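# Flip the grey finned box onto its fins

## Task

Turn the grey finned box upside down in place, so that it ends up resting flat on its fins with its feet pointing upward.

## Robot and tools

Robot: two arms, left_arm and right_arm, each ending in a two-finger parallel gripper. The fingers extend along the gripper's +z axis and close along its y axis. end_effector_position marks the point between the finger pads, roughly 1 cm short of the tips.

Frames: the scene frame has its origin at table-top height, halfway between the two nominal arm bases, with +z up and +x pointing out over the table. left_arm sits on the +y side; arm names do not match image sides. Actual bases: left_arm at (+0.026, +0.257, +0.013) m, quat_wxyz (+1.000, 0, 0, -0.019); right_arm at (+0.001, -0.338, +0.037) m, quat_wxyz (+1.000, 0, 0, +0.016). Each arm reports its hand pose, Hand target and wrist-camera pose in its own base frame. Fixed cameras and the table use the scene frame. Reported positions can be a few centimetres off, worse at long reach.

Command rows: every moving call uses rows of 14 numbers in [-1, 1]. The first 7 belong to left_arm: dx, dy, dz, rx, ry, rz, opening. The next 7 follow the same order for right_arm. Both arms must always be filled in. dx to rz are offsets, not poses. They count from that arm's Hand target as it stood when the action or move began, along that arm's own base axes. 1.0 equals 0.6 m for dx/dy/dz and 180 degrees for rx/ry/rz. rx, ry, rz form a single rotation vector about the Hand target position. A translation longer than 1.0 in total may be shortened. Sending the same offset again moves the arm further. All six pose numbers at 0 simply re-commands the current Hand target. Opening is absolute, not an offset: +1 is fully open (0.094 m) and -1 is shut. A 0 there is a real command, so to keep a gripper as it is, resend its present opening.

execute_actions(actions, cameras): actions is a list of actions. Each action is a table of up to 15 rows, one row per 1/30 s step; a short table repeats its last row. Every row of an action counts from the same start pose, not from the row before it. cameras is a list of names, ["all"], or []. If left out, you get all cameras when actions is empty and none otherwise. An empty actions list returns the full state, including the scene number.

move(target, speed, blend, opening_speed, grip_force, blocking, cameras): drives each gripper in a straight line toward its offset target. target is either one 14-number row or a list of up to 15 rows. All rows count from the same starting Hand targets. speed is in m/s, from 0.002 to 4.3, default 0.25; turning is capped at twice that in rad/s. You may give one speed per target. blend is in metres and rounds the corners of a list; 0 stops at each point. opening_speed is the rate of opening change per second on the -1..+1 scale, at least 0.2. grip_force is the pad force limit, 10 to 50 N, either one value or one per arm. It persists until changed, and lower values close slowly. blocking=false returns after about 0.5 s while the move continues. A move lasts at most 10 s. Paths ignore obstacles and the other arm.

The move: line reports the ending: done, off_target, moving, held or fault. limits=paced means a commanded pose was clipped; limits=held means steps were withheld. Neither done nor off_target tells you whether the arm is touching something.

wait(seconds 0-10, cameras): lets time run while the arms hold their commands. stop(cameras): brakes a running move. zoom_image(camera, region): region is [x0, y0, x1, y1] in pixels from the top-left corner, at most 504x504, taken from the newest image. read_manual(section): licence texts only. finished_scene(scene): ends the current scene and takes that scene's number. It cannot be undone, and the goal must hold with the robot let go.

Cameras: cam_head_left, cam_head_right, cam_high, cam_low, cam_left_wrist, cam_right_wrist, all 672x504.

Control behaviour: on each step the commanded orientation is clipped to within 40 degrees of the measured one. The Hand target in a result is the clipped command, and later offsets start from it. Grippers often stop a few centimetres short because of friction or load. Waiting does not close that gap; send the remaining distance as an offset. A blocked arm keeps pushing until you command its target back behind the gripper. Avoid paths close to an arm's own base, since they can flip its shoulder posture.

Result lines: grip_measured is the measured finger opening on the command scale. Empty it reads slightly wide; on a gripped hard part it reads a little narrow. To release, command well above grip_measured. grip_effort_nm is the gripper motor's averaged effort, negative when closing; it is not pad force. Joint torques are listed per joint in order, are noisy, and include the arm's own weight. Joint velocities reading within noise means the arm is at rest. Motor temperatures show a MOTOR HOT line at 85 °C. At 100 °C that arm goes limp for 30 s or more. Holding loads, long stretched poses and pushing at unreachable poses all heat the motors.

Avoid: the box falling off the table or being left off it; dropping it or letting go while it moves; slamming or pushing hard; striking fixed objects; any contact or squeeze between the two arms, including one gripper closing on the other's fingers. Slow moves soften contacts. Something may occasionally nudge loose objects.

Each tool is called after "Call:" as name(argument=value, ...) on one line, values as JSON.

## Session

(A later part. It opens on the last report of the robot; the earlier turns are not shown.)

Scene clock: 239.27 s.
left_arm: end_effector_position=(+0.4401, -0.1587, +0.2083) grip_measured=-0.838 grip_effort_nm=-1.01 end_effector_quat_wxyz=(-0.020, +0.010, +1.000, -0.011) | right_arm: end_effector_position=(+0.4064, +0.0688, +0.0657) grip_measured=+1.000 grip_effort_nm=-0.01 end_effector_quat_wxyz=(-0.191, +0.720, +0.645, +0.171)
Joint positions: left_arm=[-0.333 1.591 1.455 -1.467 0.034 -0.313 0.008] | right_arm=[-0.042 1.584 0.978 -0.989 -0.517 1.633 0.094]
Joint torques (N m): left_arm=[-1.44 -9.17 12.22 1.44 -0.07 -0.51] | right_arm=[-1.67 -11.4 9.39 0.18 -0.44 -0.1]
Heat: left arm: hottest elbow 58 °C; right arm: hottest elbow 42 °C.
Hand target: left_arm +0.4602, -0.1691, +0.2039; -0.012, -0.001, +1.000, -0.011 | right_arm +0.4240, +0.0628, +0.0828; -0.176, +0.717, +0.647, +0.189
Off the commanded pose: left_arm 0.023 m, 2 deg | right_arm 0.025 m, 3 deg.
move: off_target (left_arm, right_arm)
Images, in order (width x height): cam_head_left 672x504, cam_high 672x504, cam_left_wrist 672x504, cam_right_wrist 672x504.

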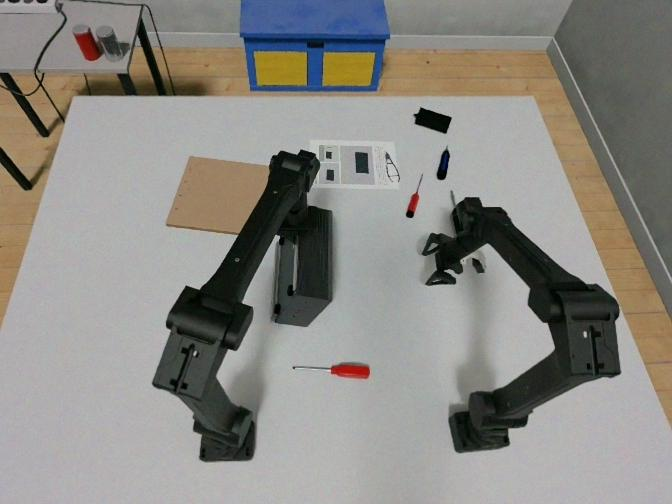

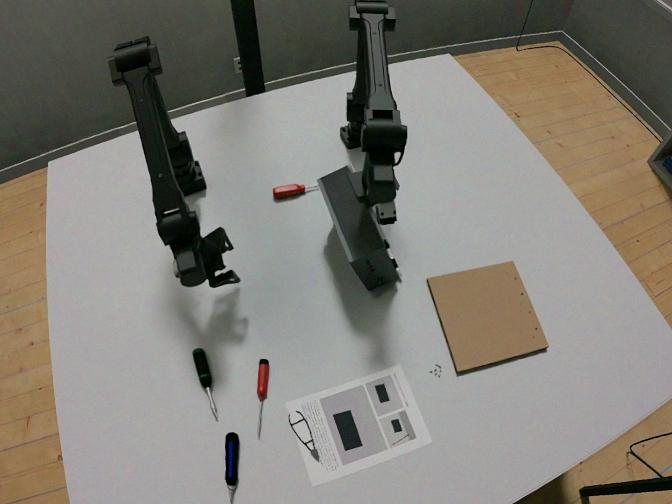

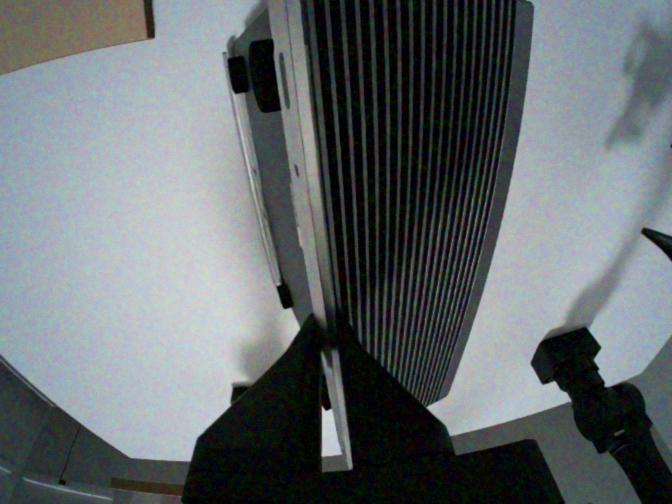

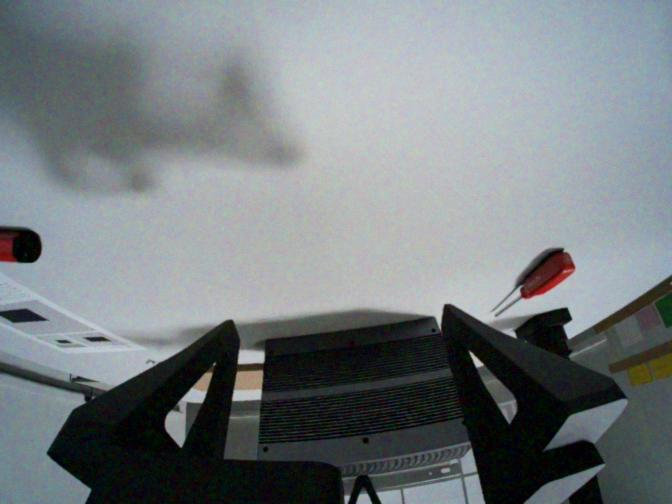

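Call:
move(target=[0, 0.013, 0, 0, 0, 0, -0.5, 0, 0, 0, 0, 0, 0, 1], speed=0.03, opening_speed=0.4)

Call:
move(target=[[-0.185, -0.0127, 0, 0.044, 0.003, 0, -0.5, 0, 0, 0, 0, 0, 0, 1],[-0.185, -0.0127, 0, 0.044, 0.003, 0, -1, 0, 0, 0, 0, 0, 0, 1]], speed=0.08, cameras=["cam_left_wrist","cam_right_wrist"])

Scene clock: 252.03 s.
left_arm: end_effector_position=(+0.4424, -0.1556, +0.2045) grip_measured=-0.503 grip_effort_nm=0.15 end_effector_quat_wxyz=(-0.022, +0.006, +1.000, -0.006) | right_arm: end_effector_position=(+0.4064, +0.0688, +0.0657) grip_measured=+1.000 grip_effort_nm=-0.01 end_effector_quat_wxyz=(-0.191, +0.720, +0.645, +0.171)
Joint positions: left_arm=[-0.328 1.599 1.455 -1.465 0.026 -0.314 0.023] | right_arm=[-0.042 1.584 0.978 -0.989 -0.517 1.633 0.094]
Joint torques (N m): left_arm=[-0.5 -10.17 11.67 1.29 0.2 -0.32] | right_arm=[-1.96 -11.93 9.21 0.13 -0.46 -0.1]
Heat: left arm: hottest elbow 55 °C; right arm: hottest elbow 42 °C.
Hand target: left_arm +0.4603, -0.1613, +0.2040; -0.012, -0.001, +1.000, -0.011 | right_arm +0.4240, +0.0628, +0.0828; -0.176, +0.717, +0.647, +0.189
Off the commanded pose: left_arm 0.019 m, 2 deg | right_arm 0.025 m, 3 deg.
move: off_target (left_arm, right_arm)

Scene clock: 254.63 s.
left_arm: end_effector_position=(+0.3551, -0.1709, +0.2090) grip_measured=-0.798 grip_effort_nm=-1.00 end_effector_quat_wxyz=(-0.006, +0.004, +0.999, +0.050) | right_arm: end_effector_position=(+0.4064, +0.0688, +0.0657) grip_measured=+1.000 grip_effort_nm=-0.01 end_effector_quat_wxyz=(-0.191, +0.720, +0.645, +0.171)
Joint positions: left_arm=[-0.484 1.416 1.26 -1.472 -0.083 -0.479 0.01] | right_arm=[-0.042 1.584 0.978 -0.989 -0.517 1.633 0.094]
Joint torques (N m): left_arm=[-1.08 -9.35 7.9 0.06 -0.19 -0.37] | right_arm=[-1.38 -11.69 9.33 0.08 -0.46 -0.11]
Heat: left arm: hottest elbow 54 °C; right arm: hottest elbow 42 °C.
Hand target: left_arm +0.3492, -0.1689, +0.2038; -0.016, -0.002, +0.998, +0.058 | right_arm +0.4240, +0.0628, +0.0828; -0.176, +0.717, +0.647, +0.189
Off the commanded pose: left_arm 0.008 m, 2 deg | right_arm 0.025 m, 3 deg.
move: off_target (right_arm)
Images, in order (width x height): cam_left_wrist 672x504, cam_right_wrist 672x504.

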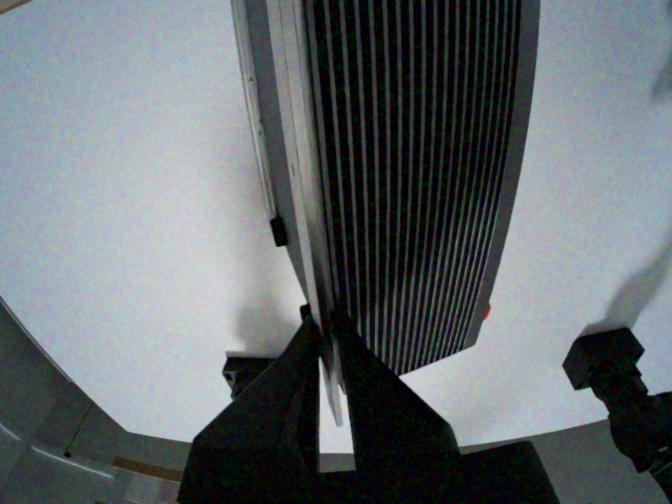

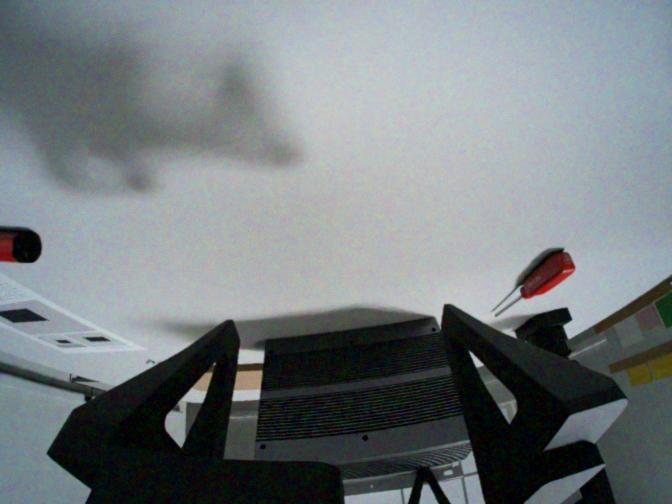

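Call:
move(target=[[0.0067, -0.1058, 0.0075, 0.0887, 0.0062, 0, -1, 0, 0, 0, 0, 0, 0, 0.3],[0.0143, -0.2092, -0.0142, 0.1774, 0.0124, 0, -1, 0, 0, 0, 0, 0, 0, 0.3]], speed=0.06, blend=[0.02, 0])

Call:
move(target=[[0, 0, 0, 0, 0, 0, -1, 0.043, 0.029, 0.312, 0.04, -0.169, 0.205, 0.3],[0, 0, 0, 0, 0, 0, -1, 0.188, 0.262, 0.235, 0.0799, -0.3381, 0.4093, 0.3]], speed=0.25, blend=[0.03, 0], cameras=["all"])

Scene clock: 287.87 s.
left_arm: end_effector_position=(+0.3462, -0.2818, +0.1872) grip_measured=-0.838 grip_effort_nm=-1.01 end_effector_quat_wxyz=(+0.034, +0.031, +0.967, +0.252) | right_arm: end_effector_position=(+0.4064, +0.0688, +0.0657) grip_measured=+0.302 grip_effort_nm=-0.08 end_effector_quat_wxyz=(-0.191, +0.720, +0.645, +0.171)
Joint positions: left_arm=[-0.833 1.723 1.496 -1.68 -0.396 -0.836 0.008] | right_arm=[-0.042 1.584 0.978 -0.989 -0.517 1.633 0.061]
Joint torques (N m): left_arm=[-0.85 -12.63 11.96 -0.02 -0.46 -0.41] | right_arm=[-2.32 -12.16 9.31 0.12 -0.46 -0.11]
Heat: left arm: hottest elbow 49 °C; right arm: hottest elbow 43 °C.
Hand target: left_arm +0.3579, -0.2943, +0.1954; -0.034, -0.005, +0.943, +0.330 | right_arm +0.4240, +0.0628, +0.0828; -0.176, +0.717, +0.647, +0.188
Off the commanded pose: left_arm 0.019 m, 13 deg | right_arm 0.025 m, 3 deg.
joint read past its limit (left arm) — joint 4 (wrist pitch), lower limit.
joint sent to its limit (left arm) — joint 4 (wrist pitch), lower limit. The joint targets are off in orientation, not in position.
move: off_target (left_arm, right_arm); blend cut to 0 m at target 1

Scene clock: 292.20 s.
left_arm: end_effector_position=(+0.3462, -0.2818, +0.1872) grip_measured=-0.838 grip_effort_nm=-1.01 end_effector_quat_wxyz=(+0.034, +0.031, +0.967, +0.252) | right_arm: end_effector_position=(+0.5245, +0.2119, +0.2110) grip_measured=+0.302 grip_effort_nm=-0.08 end_effector_quat_wxyz=(-0.014, +0.017, +0.902, +0.431)
Joint positions: left_arm=[-0.833 1.723 1.496 -1.68 -0.396 -0.836 0.008] | right_arm=[0.145 1.737 1.474 -1.147 -0.881 0.259 0.061]
Joint torques (N m): left_arm=[-0.85 -12.45 11.97 -0.02 -0.46 -0.42] | right_arm=[0.21 -14.39 11.36 0.77 -0.68 -0.25]
Heat: left arm: hottest elbow 49 °C; right arm: hottest elbow 44 °C.
Hand target: left_arm +0.3579, -0.2943, +0.1954; -0.034, -0.005, +0.943, +0.330 | right_arm +0.5368, +0.2201, +0.2239; +0.001, +0.000, +0.901, +0.435
Off the commanded pose: left_arm 0.019 m, 13 deg | right_arm 0.020 m, 3 deg.
joint read past its limit (left arm) — joint 4 (wrist pitch), lower limit.
joint sent to its limit (left arm) — joint 4 (wrist pitch), lower limit. The joint targets are off in orientation, not in position.
move: off_target (left_arm, right_arm)

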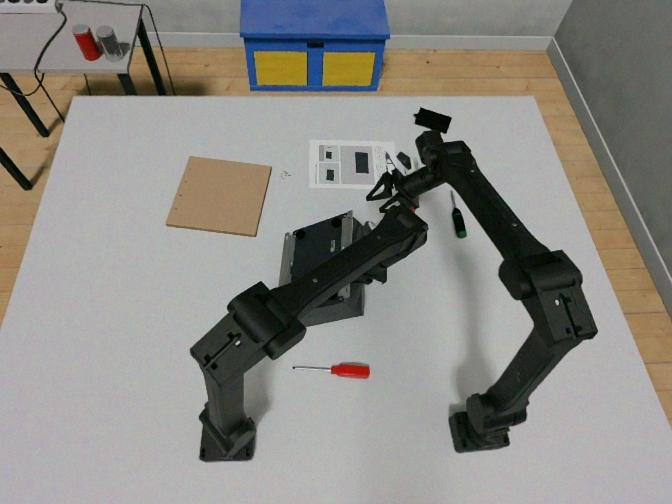

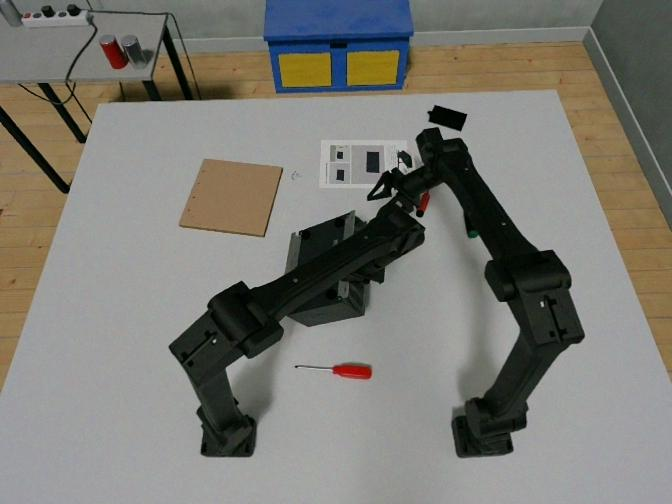

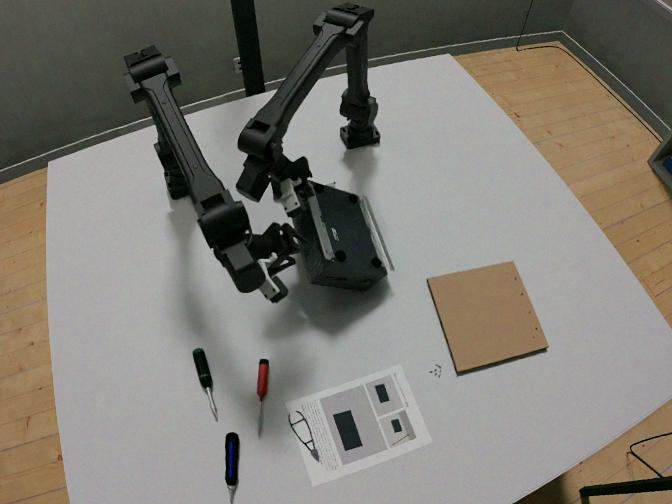

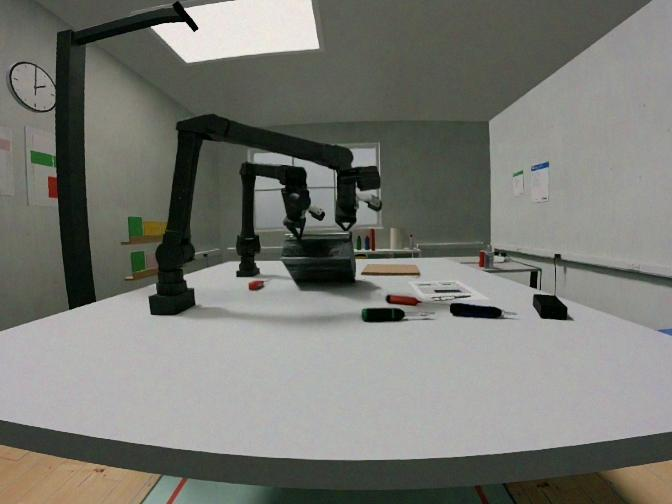

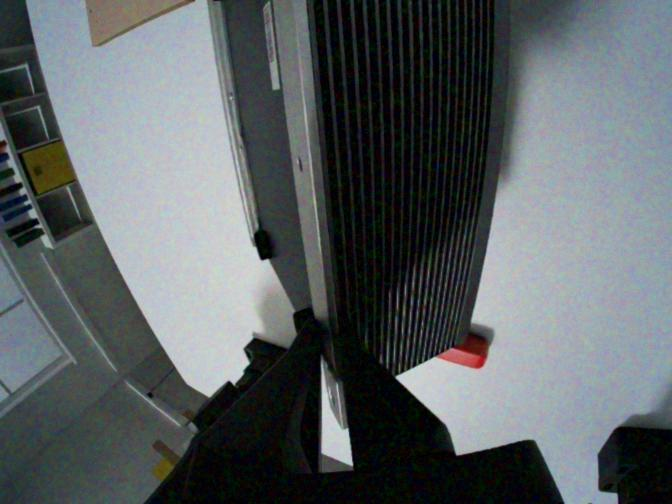

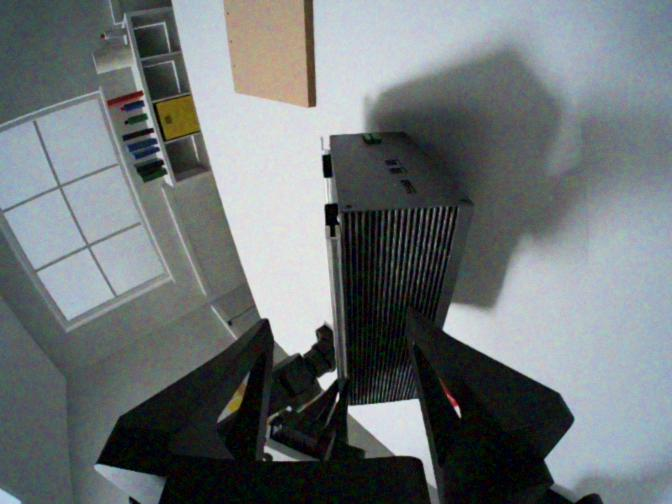

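Call:
zoom_image(camera="cam_right_wrist", region=[230, 180, 490, 440])

Scaled by 1.938 from the camera's 672x504 image, which has a finer 960x720 frame.

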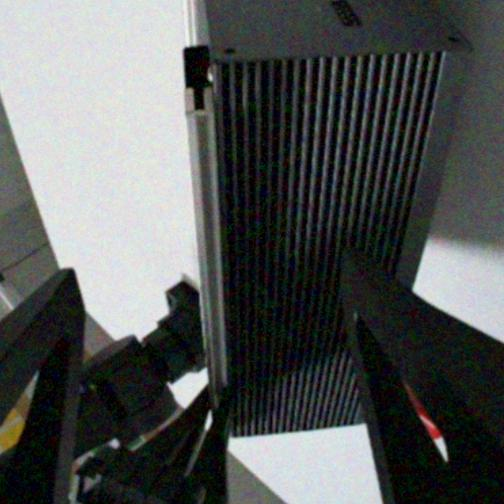

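Call:
move(target=[0, 0, 0, 0, 0, 0, -1, -0.035, 0.035, -0.03, 0, 0, -0.02, 0.3], speed=0.1, cameras=["cam_right_wrist"])

Call:
zoom_image(camera="cam_right_wrist", region=[230, 180, 490, 440])

Scene clock: 328.13 s.
left_arm: end_effector_position=(+0.3462, -0.2818, +0.1872) grip_measured=-0.838 grip_effort_nm=-1.01 end_effector_quat_wxyz=(+0.034, +0.031, +0.967, +0.252) | right_arm: end_effector_position=(+0.5158, +0.2360, +0.1978) grip_measured=+0.302 grip_effort_nm=-0.08 end_effector_quat_wxyz=(+0.005, +0.034, +0.901, +0.433)
Joint positions: left_arm=[-0.833 1.723 1.496 -1.68 -0.396 -0.836 0.008] | right_arm=[0.196 1.692 1.371 -0.955 -0.858 0.406 0.061]
Joint torques (N m): left_arm=[-0.91 -12.51 12 -0.03 -0.46 -0.42] | right_arm=[0.03 -15.85 7.87 1.55 -0.38 -0.01]
Heat: left arm: hottest elbow 50 °C; right arm: hottest elbow 44 °C.
Hand target: left_arm +0.3579, -0.2943, +0.1954; -0.034, -0.005, +0.943, +0.330 | right_arm +0.5157, +0.2411, +0.2059; +0.014, +0.028, +0.900, +0.434
Off the commanded pose: left_arm 0.019 m, 13 deg | right_arm 0.010 m, 1 deg.
joint read past its limit (left arm) — joint 4 (wrist pitch), lower limit.
joint sent to its limit (left arm) — joint 4 (wrist pitch), lower limit. The joint targets are off in orientation, not in position.
move: off_target (left_arm)
Images, in order (width x height): cam_right_wrist 672x504.

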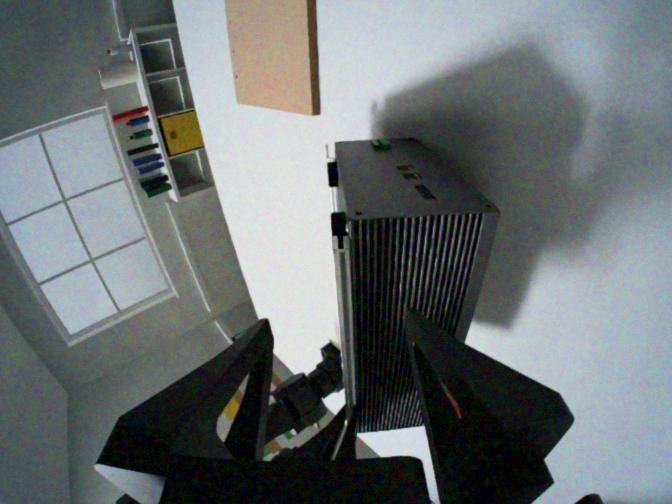

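Scaled by 1.938 from the camera's 672x504 image, which has a finer 960x720 frame.

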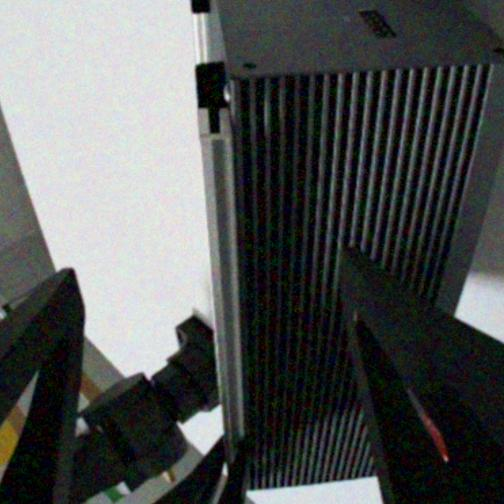

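Call:
move(target=[0,0,0,0,0,0,-1,-0.043,0.06,-0.048,0,0,0,0.3], speed=0.1, cameras=["cam_right_wrist","cam_left_wrist","cam_high"])

Scene clock: 385.13 s.
left_arm: end_effector_position=(+0.3462, -0.2818, +0.1872) grip_measured=-0.838 grip_effort_nm=-1.01 end_effector_quat_wxyz=(+0.034, +0.031, +0.967, +0.252) | right_arm: end_effector_position=(+0.4925, +0.2634, +0.1717) grip_measured=+0.302 grip_effort_nm=-0.08 end_effector_quat_wxyz=(+0.002, +0.028, +0.902, +0.430)
Joint positions: left_arm=[-0.833 1.723 1.496 -1.68 -0.396 -0.836 0.008] | right_arm=[0.258 1.673 1.271 -0.826 -0.838 0.474 0.061]
Joint torques (N m): left_arm=[-0.91 -12.51 11.99 -0.05 -0.46 -0.43] | right_arm=[-1.55 -13.74 8.57 0.76 -0.57 -0.17]
Heat: left arm: hottest elbow 52 °C; right arm: hottest elbow 43 °C.
Hand target: left_arm +0.3579, -0.2943, +0.1954; -0.034, -0.005, +0.943, +0.330 | right_arm +0.4973, +0.2588, +0.1757; +0.006, +0.029, +0.902, +0.431 (not the last commanded pose)
Off the commanded pose: left_arm 0.019 m, 13 deg | right_arm 0.015 m, 1 deg.
joint read past its limit (left arm) — joint 4 (wrist pitch), lower limit.
joint sent to its limit (left arm) — joint 4 (wrist pitch), lower limit. The joint targets are off in orientation, not in position.
move: held (right_arm; a check stopped the path), off_target (left_arm); limits=held
pose unreachable (right arm): on one or more control steps of this call, first in action 0 (counted from 0), this arm could not follow its commanded pose, so it was not sent that pose on those steps. It may still have moved: this result reports where it is.
cause: moving toward the commanded pose would bring a part of the arm too close to another arm (this arm's forearm (the part past joint 3) and the left arm's wrist (the part past joint 4), at the place that arm is still heading or pushing toward).
Images, in order (width x height): cam_high 672x504, cam_left_wrist 672x504, cam_right_wrist 672x504.

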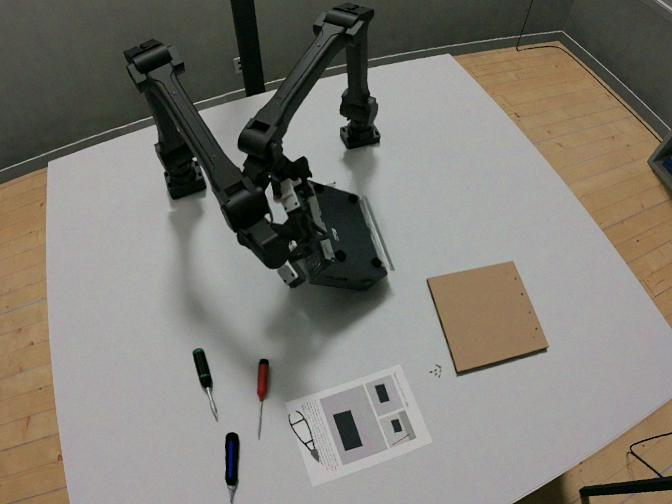

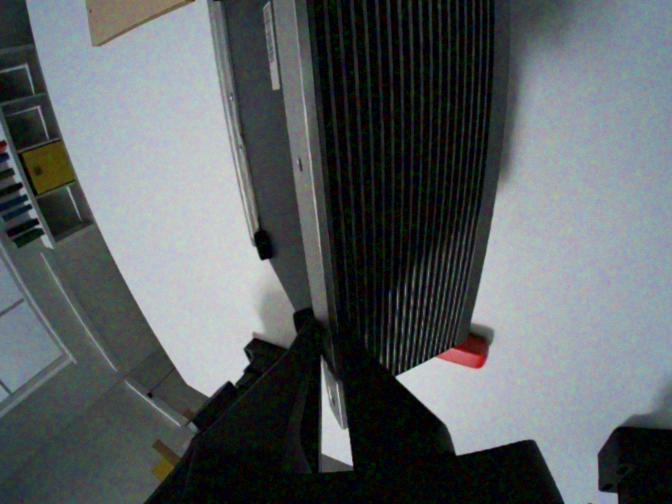

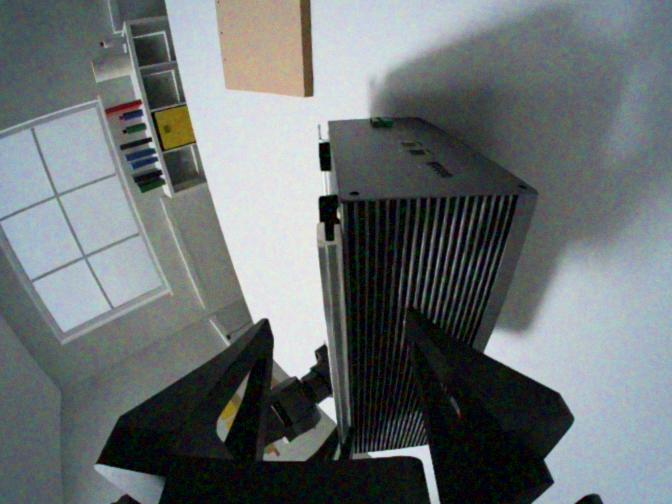

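Call:
move(target=[0,0,0,0,0,0,-1,0.018,0.018,-0.013,0,0,0,0.3], speed=0.1, cameras=["cam_right_wrist"])

Call:
zoom_image(camera="cam_right_wrist", region=[220, 150, 460, 400])

Scene clock: 430.07 s.
left_arm: end_effector_position=(+0.3462, -0.2818, +0.1872) grip_measured=-0.838 grip_effort_nm=-1.01 end_effector_quat_wxyz=(+0.034, +0.031, +0.967, +0.252) | right_arm: end_effector_position=(+0.4941, +0.2638, +0.1571) grip_measured=+0.302 grip_effort_nm=-0.08 end_effector_quat_wxyz=(-0.009, +0.035, +0.904, +0.427)
Joint positions: left_arm=[-0.833 1.723 1.496 -1.68 -0.396 -0.836 0.008] | right_arm=[0.258 1.701 1.271 -0.823 -0.837 0.478 0.061]
Joint torques (N m): left_arm=[-0.85 -12.57 11.99 -0.03 -0.46 -0.43] | right_arm=[-0.56 -14.04 10.21 1.69 -0.38 0.02]
Heat: left arm: hottest elbow 52 °C; right arm: hottest elbow 41 °C.
Hand target: left_arm +0.3579, -0.2943, +0.1954; -0.034, -0.005, +0.943, +0.330 | right_arm +0.5082, +0.2696, +0.1680; +0.006, +0.029, +0.902, +0.431
Off the commanded pose: left_arm 0.019 m, 13 deg | right_arm 0.019 m, 2 deg.
joint read past its limit (left arm) — joint 4 (wrist pitch), lower limit.
joint sent to its limit (left arm) — joint 4 (wrist pitch), lower limit. The joint targets are off in orientation, not in position.
move: off_target (left_arm, right_arm)
Images, in order (width x height): cam_right_wrist 672x504.

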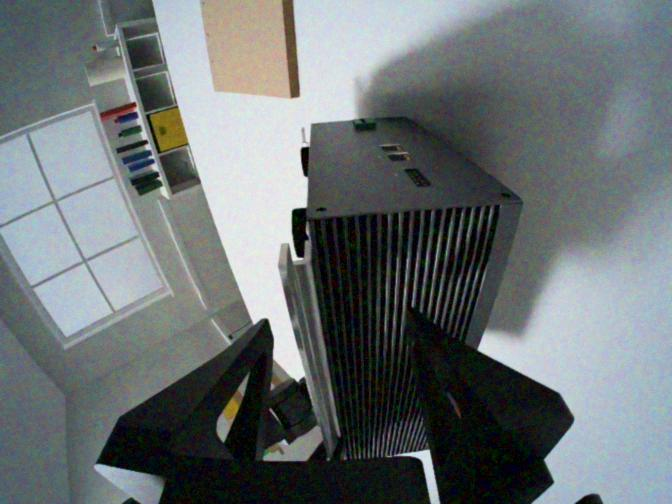

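Scaled by 2.016 from the camera's 672x504 image, which has a finer 960x720 frame.

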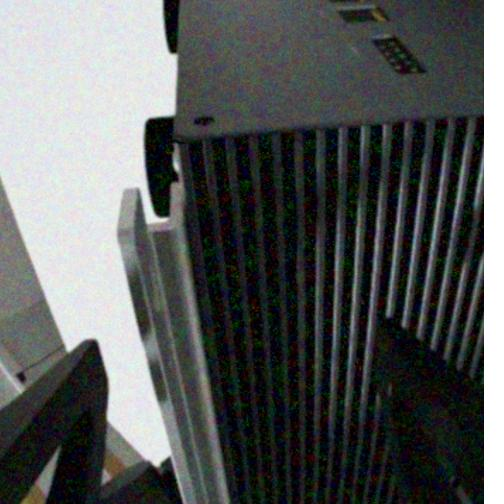

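Call:
move(target=[0,0,0,0,0,0,-1,0.005,0.02,0.024,0,0,0,0.3], speed=0.1, cameras=["cam_right_wrist"])

Call:
zoom_image(camera="cam_right_wrist", region=[220, 150, 460, 400])

Scene clock: 441.37 s.
left_arm: end_effector_position=(+0.3462, -0.2818, +0.1872) grip_measured=-0.838 grip_effort_nm=-1.01 end_effector_quat_wxyz=(+0.034, +0.031, +0.967, +0.252) | right_arm: end_effector_position=(+0.4996, +0.2709, +0.1664) grip_measured=+0.302 grip_effort_nm=-0.08 end_effector_quat_wxyz=(-0.006, +0.038, +0.903, +0.427)
Joint positions: left_arm=[-0.833 1.723 1.496 -1.68 -0.396 -0.836 0.008] | right_arm=[0.27 1.701 1.296 -0.823 -0.83 0.507 0.061]
Joint torques (N m): left_arm=[-0.85 -12.45 11.99 -0.02 -0.46 -0.42] | right_arm=[0.26 -14.15 11.11 1.03 -0.38 0]
Heat: left arm: hottest elbow 52 °C; right arm: hottest elbow 42 °C.
Hand target: left_arm +0.3579, -0.2943, +0.1954; -0.034, -0.005, +0.943, +0.330 | right_arm +0.5113, +0.2815, +0.1825; +0.006, +0.029, +0.902, +0.431
Off the commanded pose: left_arm 0.019 m, 13 deg | right_arm 0.023 m, 2 deg.
joint read past its limit (left arm) — joint 4 (wrist pitch), lower limit.
joint sent to its limit (left arm) — joint 4 (wrist pitch), lower limit. The joint targets are off in orientation, not in position.
move: off_target (left_arm, right_arm)
Images, in order (width x height): cam_right_wrist 672x504.

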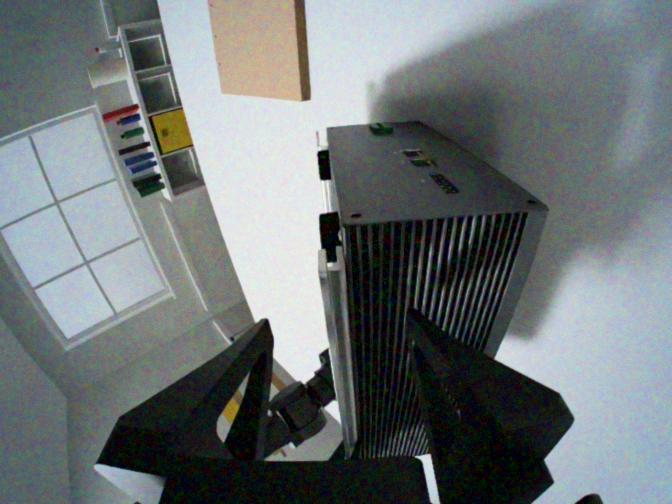

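Scaled by 2.016 from the camera's 672x504 image, which has a finer 960x720 frame.

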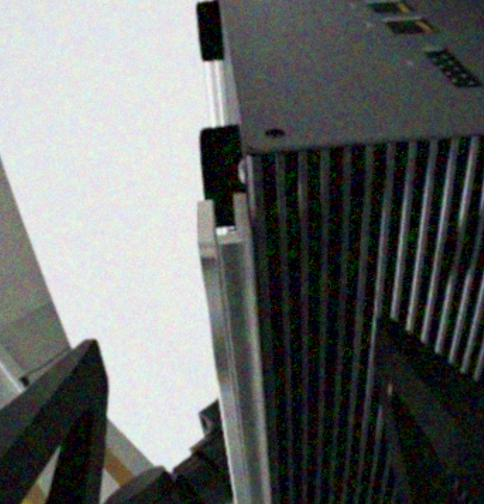

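Call:
move(target=[0,0,0,0,0,0,-1,0.0,0.016,-0.012,0,0,0,0.3], speed=0.1, cameras=["cam_right_wrist"])

Call:
zoom_image(camera="cam_right_wrist", region=[220, 150, 460, 400])

Scene clock: 458.53 s.
left_arm: end_effector_position=(+0.3462, -0.2818, +0.1872) grip_measured=-0.838 grip_effort_nm=-1.01 end_effector_quat_wxyz=(+0.034, +0.031, +0.967, +0.252) | right_arm: end_effector_position=(+0.4984, +0.2801, +0.1645) grip_measured=+0.302 grip_effort_nm=-0.08 end_effector_quat_wxyz=(-0.007, +0.039, +0.904, +0.426)
Joint positions: left_arm=[-0.833 1.723 1.496 -1.68 -0.396 -0.836 0.008] | right_arm=[0.288 1.705 1.296 -0.805 -0.824 0.53 0.061]
Joint torques (N m): left_arm=[-0.85 -12.45 12.01 -0.02 -0.47 -0.43] | right_arm=[0.26 -13.8 10.71 1.8 -0.38 0.03]
Heat: left arm: hottest elbow 53 °C; right arm: hottest elbow 46 °C.
Hand target: left_arm +0.3579, -0.2943, +0.1954; -0.034, -0.005, +0.943, +0.330 | right_arm +0.5112, +0.2912, +0.1752; +0.006, +0.029, +0.902, +0.431
Off the commanded pose: left_arm 0.019 m, 13 deg | right_arm 0.020 m, 2 deg.
joint read past its limit (left arm) — joint 4 (wrist pitch), lower limit.
joint sent to its limit (left arm) — joint 4 (wrist pitch), lower limit. The joint targets are off in orientation, not in position.
move: off_target (left_arm, right_arm)
Images, in order (width x height): cam_right_wrist 672x504.

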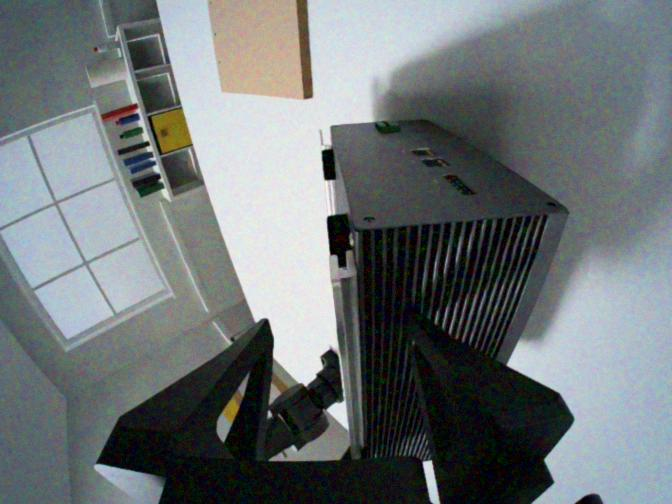

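Scaled by 2.016 from the camera's 672x504 image, which has a finer 960x720 frame.

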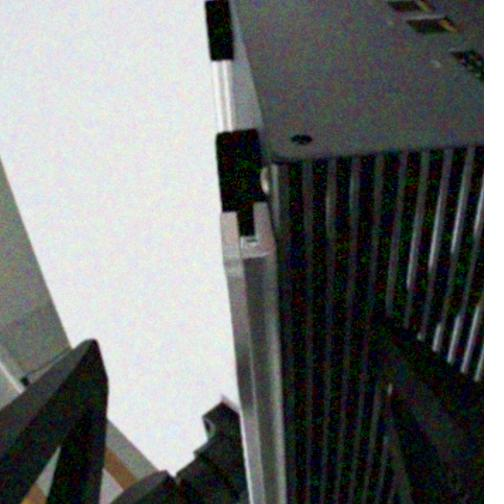

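Call:
move(target=[0,0,0,0,0,0,-1,0.0,0.0,-0.005,0,0,0,-1], speed=0.1, opening_speed=0.7, cameras=["cam_right_wrist"])

Scene clock: 465.23 s.
left_arm: end_effector_position=(+0.3466, -0.2815, +0.1874) grip_measured=-0.838 grip_effort_nm=-1.01 end_effector_quat_wxyz=(+0.035, +0.031, +0.966, +0.252) | right_arm: end_effector_position=(+0.5000, +0.2798, +0.1616) grip_measured=-0.812 grip_effort_nm=-1.01 end_effector_quat_wxyz=(-0.007, +0.041, +0.905, +0.424)
Joint positions: left_arm=[-0.833 1.723 1.496 -1.68 -0.399 -0.837 0.008] | right_arm=[0.288 1.71 1.296 -0.799 -0.818 0.535 0.009]
Joint torques (N m): left_arm=[-0.91 -12.51 11.97 -0.01 -0.34 -0.39] | right_arm=[0.21 -13.68 10.26 1.73 -0.6 0.02]
Heat: left arm: hottest elbow 53 °C; right arm: hottest elbow 47 °C.
Hand target: left_arm +0.3579, -0.2943, +0.1954; -0.034, -0.005, +0.943, +0.330 | right_arm +0.5112, +0.2912, +0.1723; +0.006, +0.029, +0.902, +0.431
Off the commanded pose: left_arm 0.019 m, 13 deg | right_arm 0.019 m, 2 deg.
joint read past its limit (left arm) — joint 4 (wrist pitch), lower limit.
joint sent to its limit (left arm) — joint 4 (wrist pitch), lower limit. The joint targets are off in orientation, not in position.
move: off_target (left_arm, right_arm)
Images, in order (width x height): cam_right_wrist 672x504.

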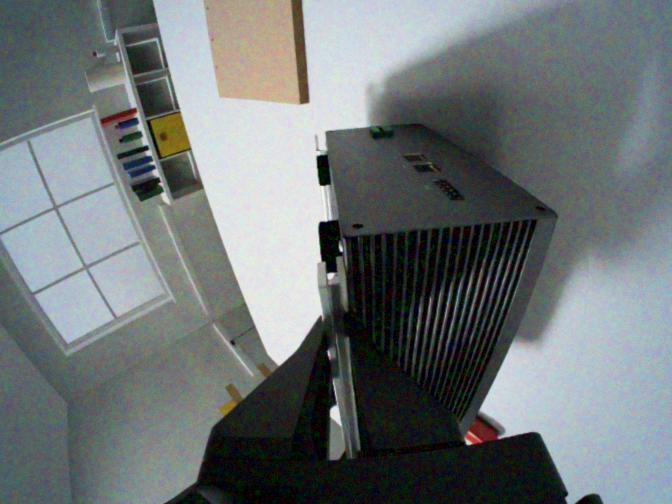

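Call:
move(target=[0,0,0,0,0,0,-0.3,0,0,0,0,0,0,-1], speed=0.1, opening_speed=0.5, cameras=["cam_left_wrist"])

Scene clock: 473.20 s.
left_arm: end_effector_position=(+0.3477, -0.2843, +0.1849) grip_measured=-0.303 grip_effort_nm=0.14 end_effector_quat_wxyz=(+0.035, +0.028, +0.967, +0.250) | right_arm: end_effector_position=(+0.5022, +0.2769, +0.1535) grip_measured=-0.830 grip_effort_nm=-1.03 end_effector_quat_wxyz=(-0.007, +0.044, +0.909, +0.415)
Joint positions: left_arm=[-0.834 1.729 1.499 -1.673 -0.394 -0.843 0.033] | right_arm=[0.285 1.721 1.296 -0.799 -0.8 0.531 0.008]
Joint torques (N m): left_arm=[-0.79 -13.98 8.13 -0.1 -0.35 -0.24] | right_arm=[0.91 -14.8 10.18 1.59 -1.38 -0.03]
Heat: left arm: hottest elbow 53 °C; right arm: hottest elbow 48 °C.
Hand target: left_arm +0.3476, -0.2840, +0.1850; +0.035, +0.028, +0.967, +0.250 (last step not sent: back at the drive's target) | right_arm +0.5112, +0.2912, +0.1722; +0.006, +0.029, +0.902, +0.431
Off the commanded pose: left_arm 0.018 m, 13 deg | right_arm 0.025 m, 3 deg.
led back after a hold (left arm): the arm was led back toward your command in small steps, so it may still be short of it.
move: held (left_arm), off_target (right_arm); limits=held
pose unreachable (left arm): on one or more control steps of this call, first in action 0 (counted from 0), this arm could not follow its commanded pose, so it was not sent that pose on those steps. On the call's last step it was still not sent that pose. It may still have moved: this result reports where it is.
cause: moving toward the commanded pose would bring a part of the arm too close to another arm (this arm's wrist (the part past joint 4) and the right arm's forearm (the part past joint 3), along the way the arms are being sent, or toward where that arm still pushes).
Images, in order (width x height): cam_left_wrist 672x504.

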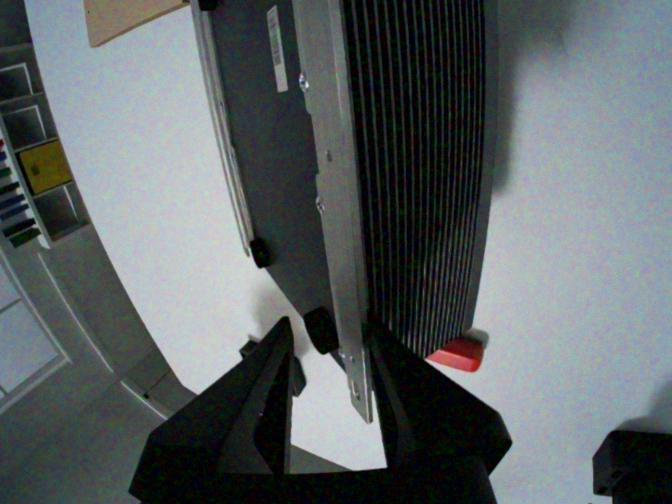

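Call:
move(target=[-0.15,0,-0.012,0,0,0,-0.3,0,0,0,0,0,0,-1], speed=0.12, cameras=["cam_left_wrist","cam_right_wrist","cam_high"])

Scene clock: 483.33 s.
left_arm: end_effector_position=(+0.2622, -0.2859, +0.1739) grip_measured=-0.302 grip_effort_nm=0.14 end_effector_quat_wxyz=(+0.035, +0.032, +0.967, +0.250) | right_arm: end_effector_position=(+0.5025, +0.2765, +0.1421) grip_measured=-0.845 grip_effort_nm=-1.04 end_effector_quat_wxyz=(-0.011, +0.040, +0.911, +0.411)
Joint positions: left_arm=[-0.98 1.617 1.321 -1.659 -0.345 -0.982 0.033] | right_arm=[0.285 1.741 1.295 -0.801 -0.798 0.511 0.007]
Joint torques (N m): left_arm=[-1.2 -12.86 7.54 -0.58 -0.1 -0.34] | right_arm=[0.85 -16.97 10.18 1.76 -1.45 0.16]
Heat: left arm: hottest elbow 51 °C; right arm: hottest elbow 48 °C.
Hand target: left_arm +0.2576, -0.2839, +0.1778; +0.035, +0.028, +0.967, +0.250 | right_arm +0.5112, +0.2912, +0.1722; +0.006, +0.029, +0.902, +0.431
Off the commanded pose: left_arm 0.006 m, 0 deg | right_arm 0.035 m, 3 deg.
move: off_target (right_arm)
Images, in order (width x height): cam_high 672x504, cam_left_wrist 672x504, cam_right_wrist 672x504.

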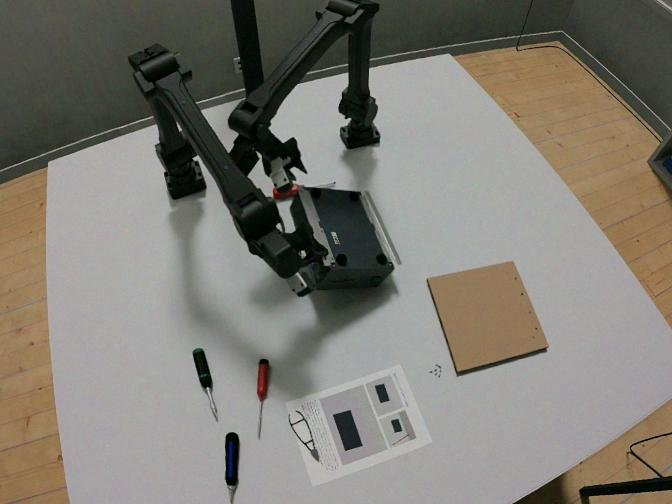

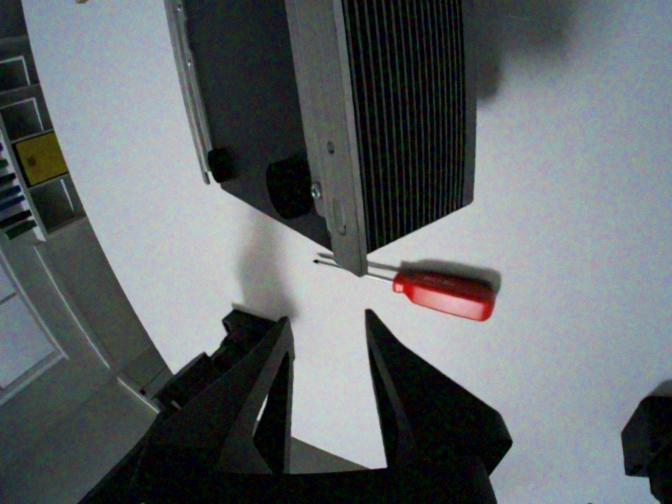

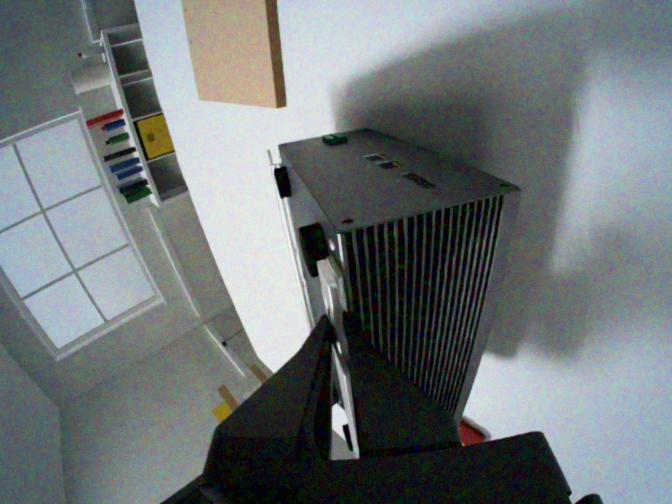

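Call:
move(target=[-0.01,0.4,0.2,-0.16,0,0,-0.3,-0.004,-0.04,-0.045,0.055,-0.0044,0,-1], speed=0.15, cameras=["cam_right_wrist","cam_high","cam_head_left"])

Scene clock: 515.40 s.
left_arm: end_effector_position=(+0.2474, -0.0452, +0.2841) grip_measured=-0.302 grip_effort_nm=0.14 end_effector_quat_wxyz=(+0.029, +0.017, +0.999, +0.005) | right_arm: end_effector_position=(+0.5011, +0.2528, +0.1164) grip_measured=-0.846 grip_effort_nm=-1.04 end_effector_quat_wxyz=(-0.003, +0.036, +0.872, +0.488)
Joint positions: left_arm=[-0.193 0.958 1.095 -1.654 -0.021 -0.159 0.033] | right_arm=[0.209 1.766 1.176 -0.604 -0.973 0.493 0.007]
Joint torques (N m): left_arm=[0.15 -3.02 11.6 0.39 0.15 -0.07] | right_arm=[0.62 -17.14 8.98 2.22 -1.78 0.29]
Heat: left arm: hottest elbow 47 °C; right arm: hottest elbow 47 °C.
Hand target: left_arm +0.2516, -0.0438, +0.2978; +0.041, +0.018, +0.999, +0.002 | right_arm +0.5088, +0.2672, +0.1452; +0.010, +0.027, +0.861, +0.507
Off the commanded pose: left_arm 0.014 m, 2 deg | right_arm 0.033 m, 3 deg.
move: off_target (left_arm, right_arm)
Images, in order (width x height): cam_head_left 672x504, cam_high 672x504, cam_right_wrist 672x504.

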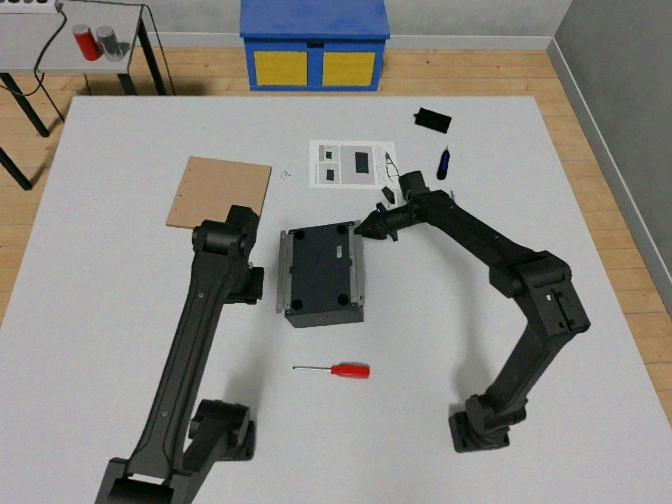

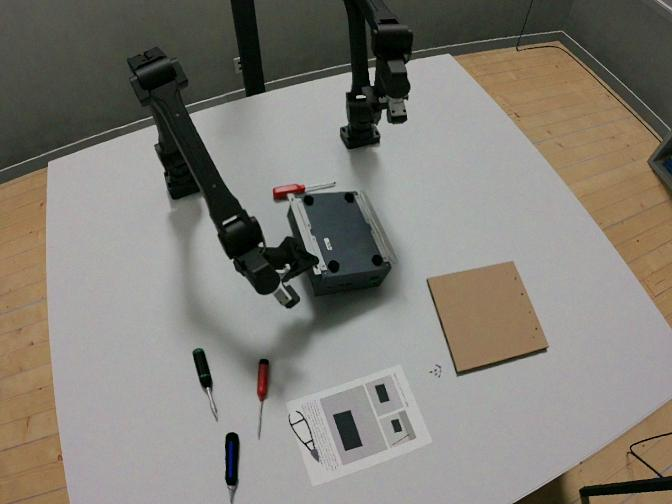

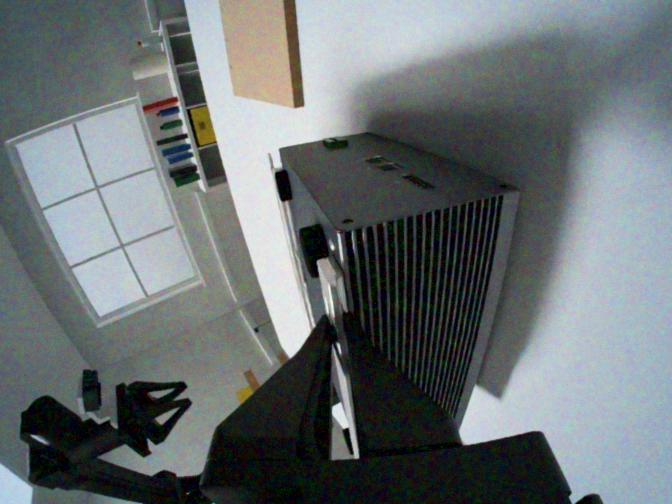

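Call:
move(target=[0,0.1,0,0,0,0,-0.3,-0.002,-0.033,-0.05,0.05,-0.002,0,-1], speed=0.08, cameras=["cam_right_wrist","cam_high"])

Scene clock: 527.23 s.
left_arm: end_effector_position=(+0.2500, +0.0139, +0.2849) grip_measured=-0.302 grip_effort_nm=0.14 end_effector_quat_wxyz=(+0.028, +0.017, +0.999, +0.002) | right_arm: end_effector_position=(+0.4985, +0.2360, +0.0855) grip_measured=-0.847 grip_effort_nm=-1.04 end_effector_quat_wxyz=(+0.003, +0.029, +0.829, +0.558)
Joint positions: left_arm=[0.057 0.955 1.095 -1.656 0 0.091 0.033] | right_arm=[0.152 1.835 1.086 -0.381 -1.141 0.507 0.007]
Joint torques (N m): left_arm=[0.15 -3.43 11.14 0.42 0.19 -0.04] | right_arm=[0.97 -17.67 8.24 1.83 -1.6 0.58]
Heat: left arm: hottest elbow 48 °C; right arm: hottest elbow 46 °C.
Hand target: left_arm +0.2517, +0.0161, +0.2978; +0.041, +0.018, +0.999, +0.002 | right_arm +0.5076, +0.2474, +0.1152; +0.010, +0.026, +0.819, +0.573
Off the commanded pose: left_arm 0.013 m, 2 deg | right_arm 0.033 m, 2 deg.
move: off_target (left_arm, right_arm)
Images, in order (width x height): cam_high 672x504, cam_right_wrist 672x504.

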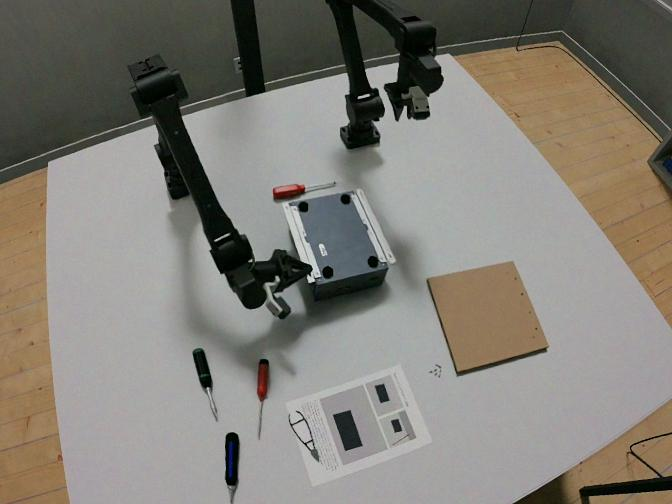

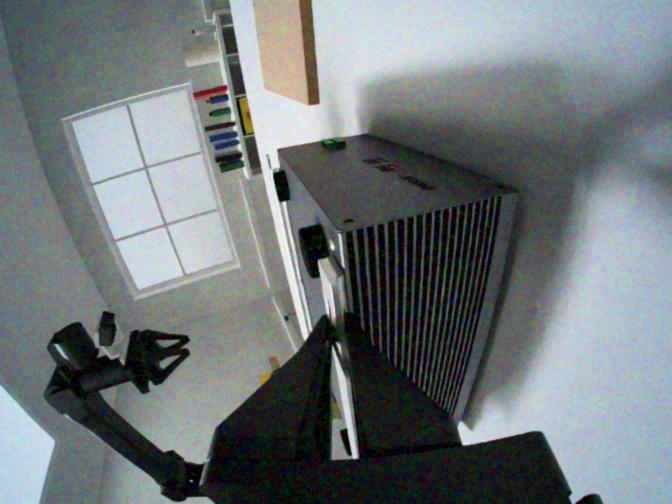

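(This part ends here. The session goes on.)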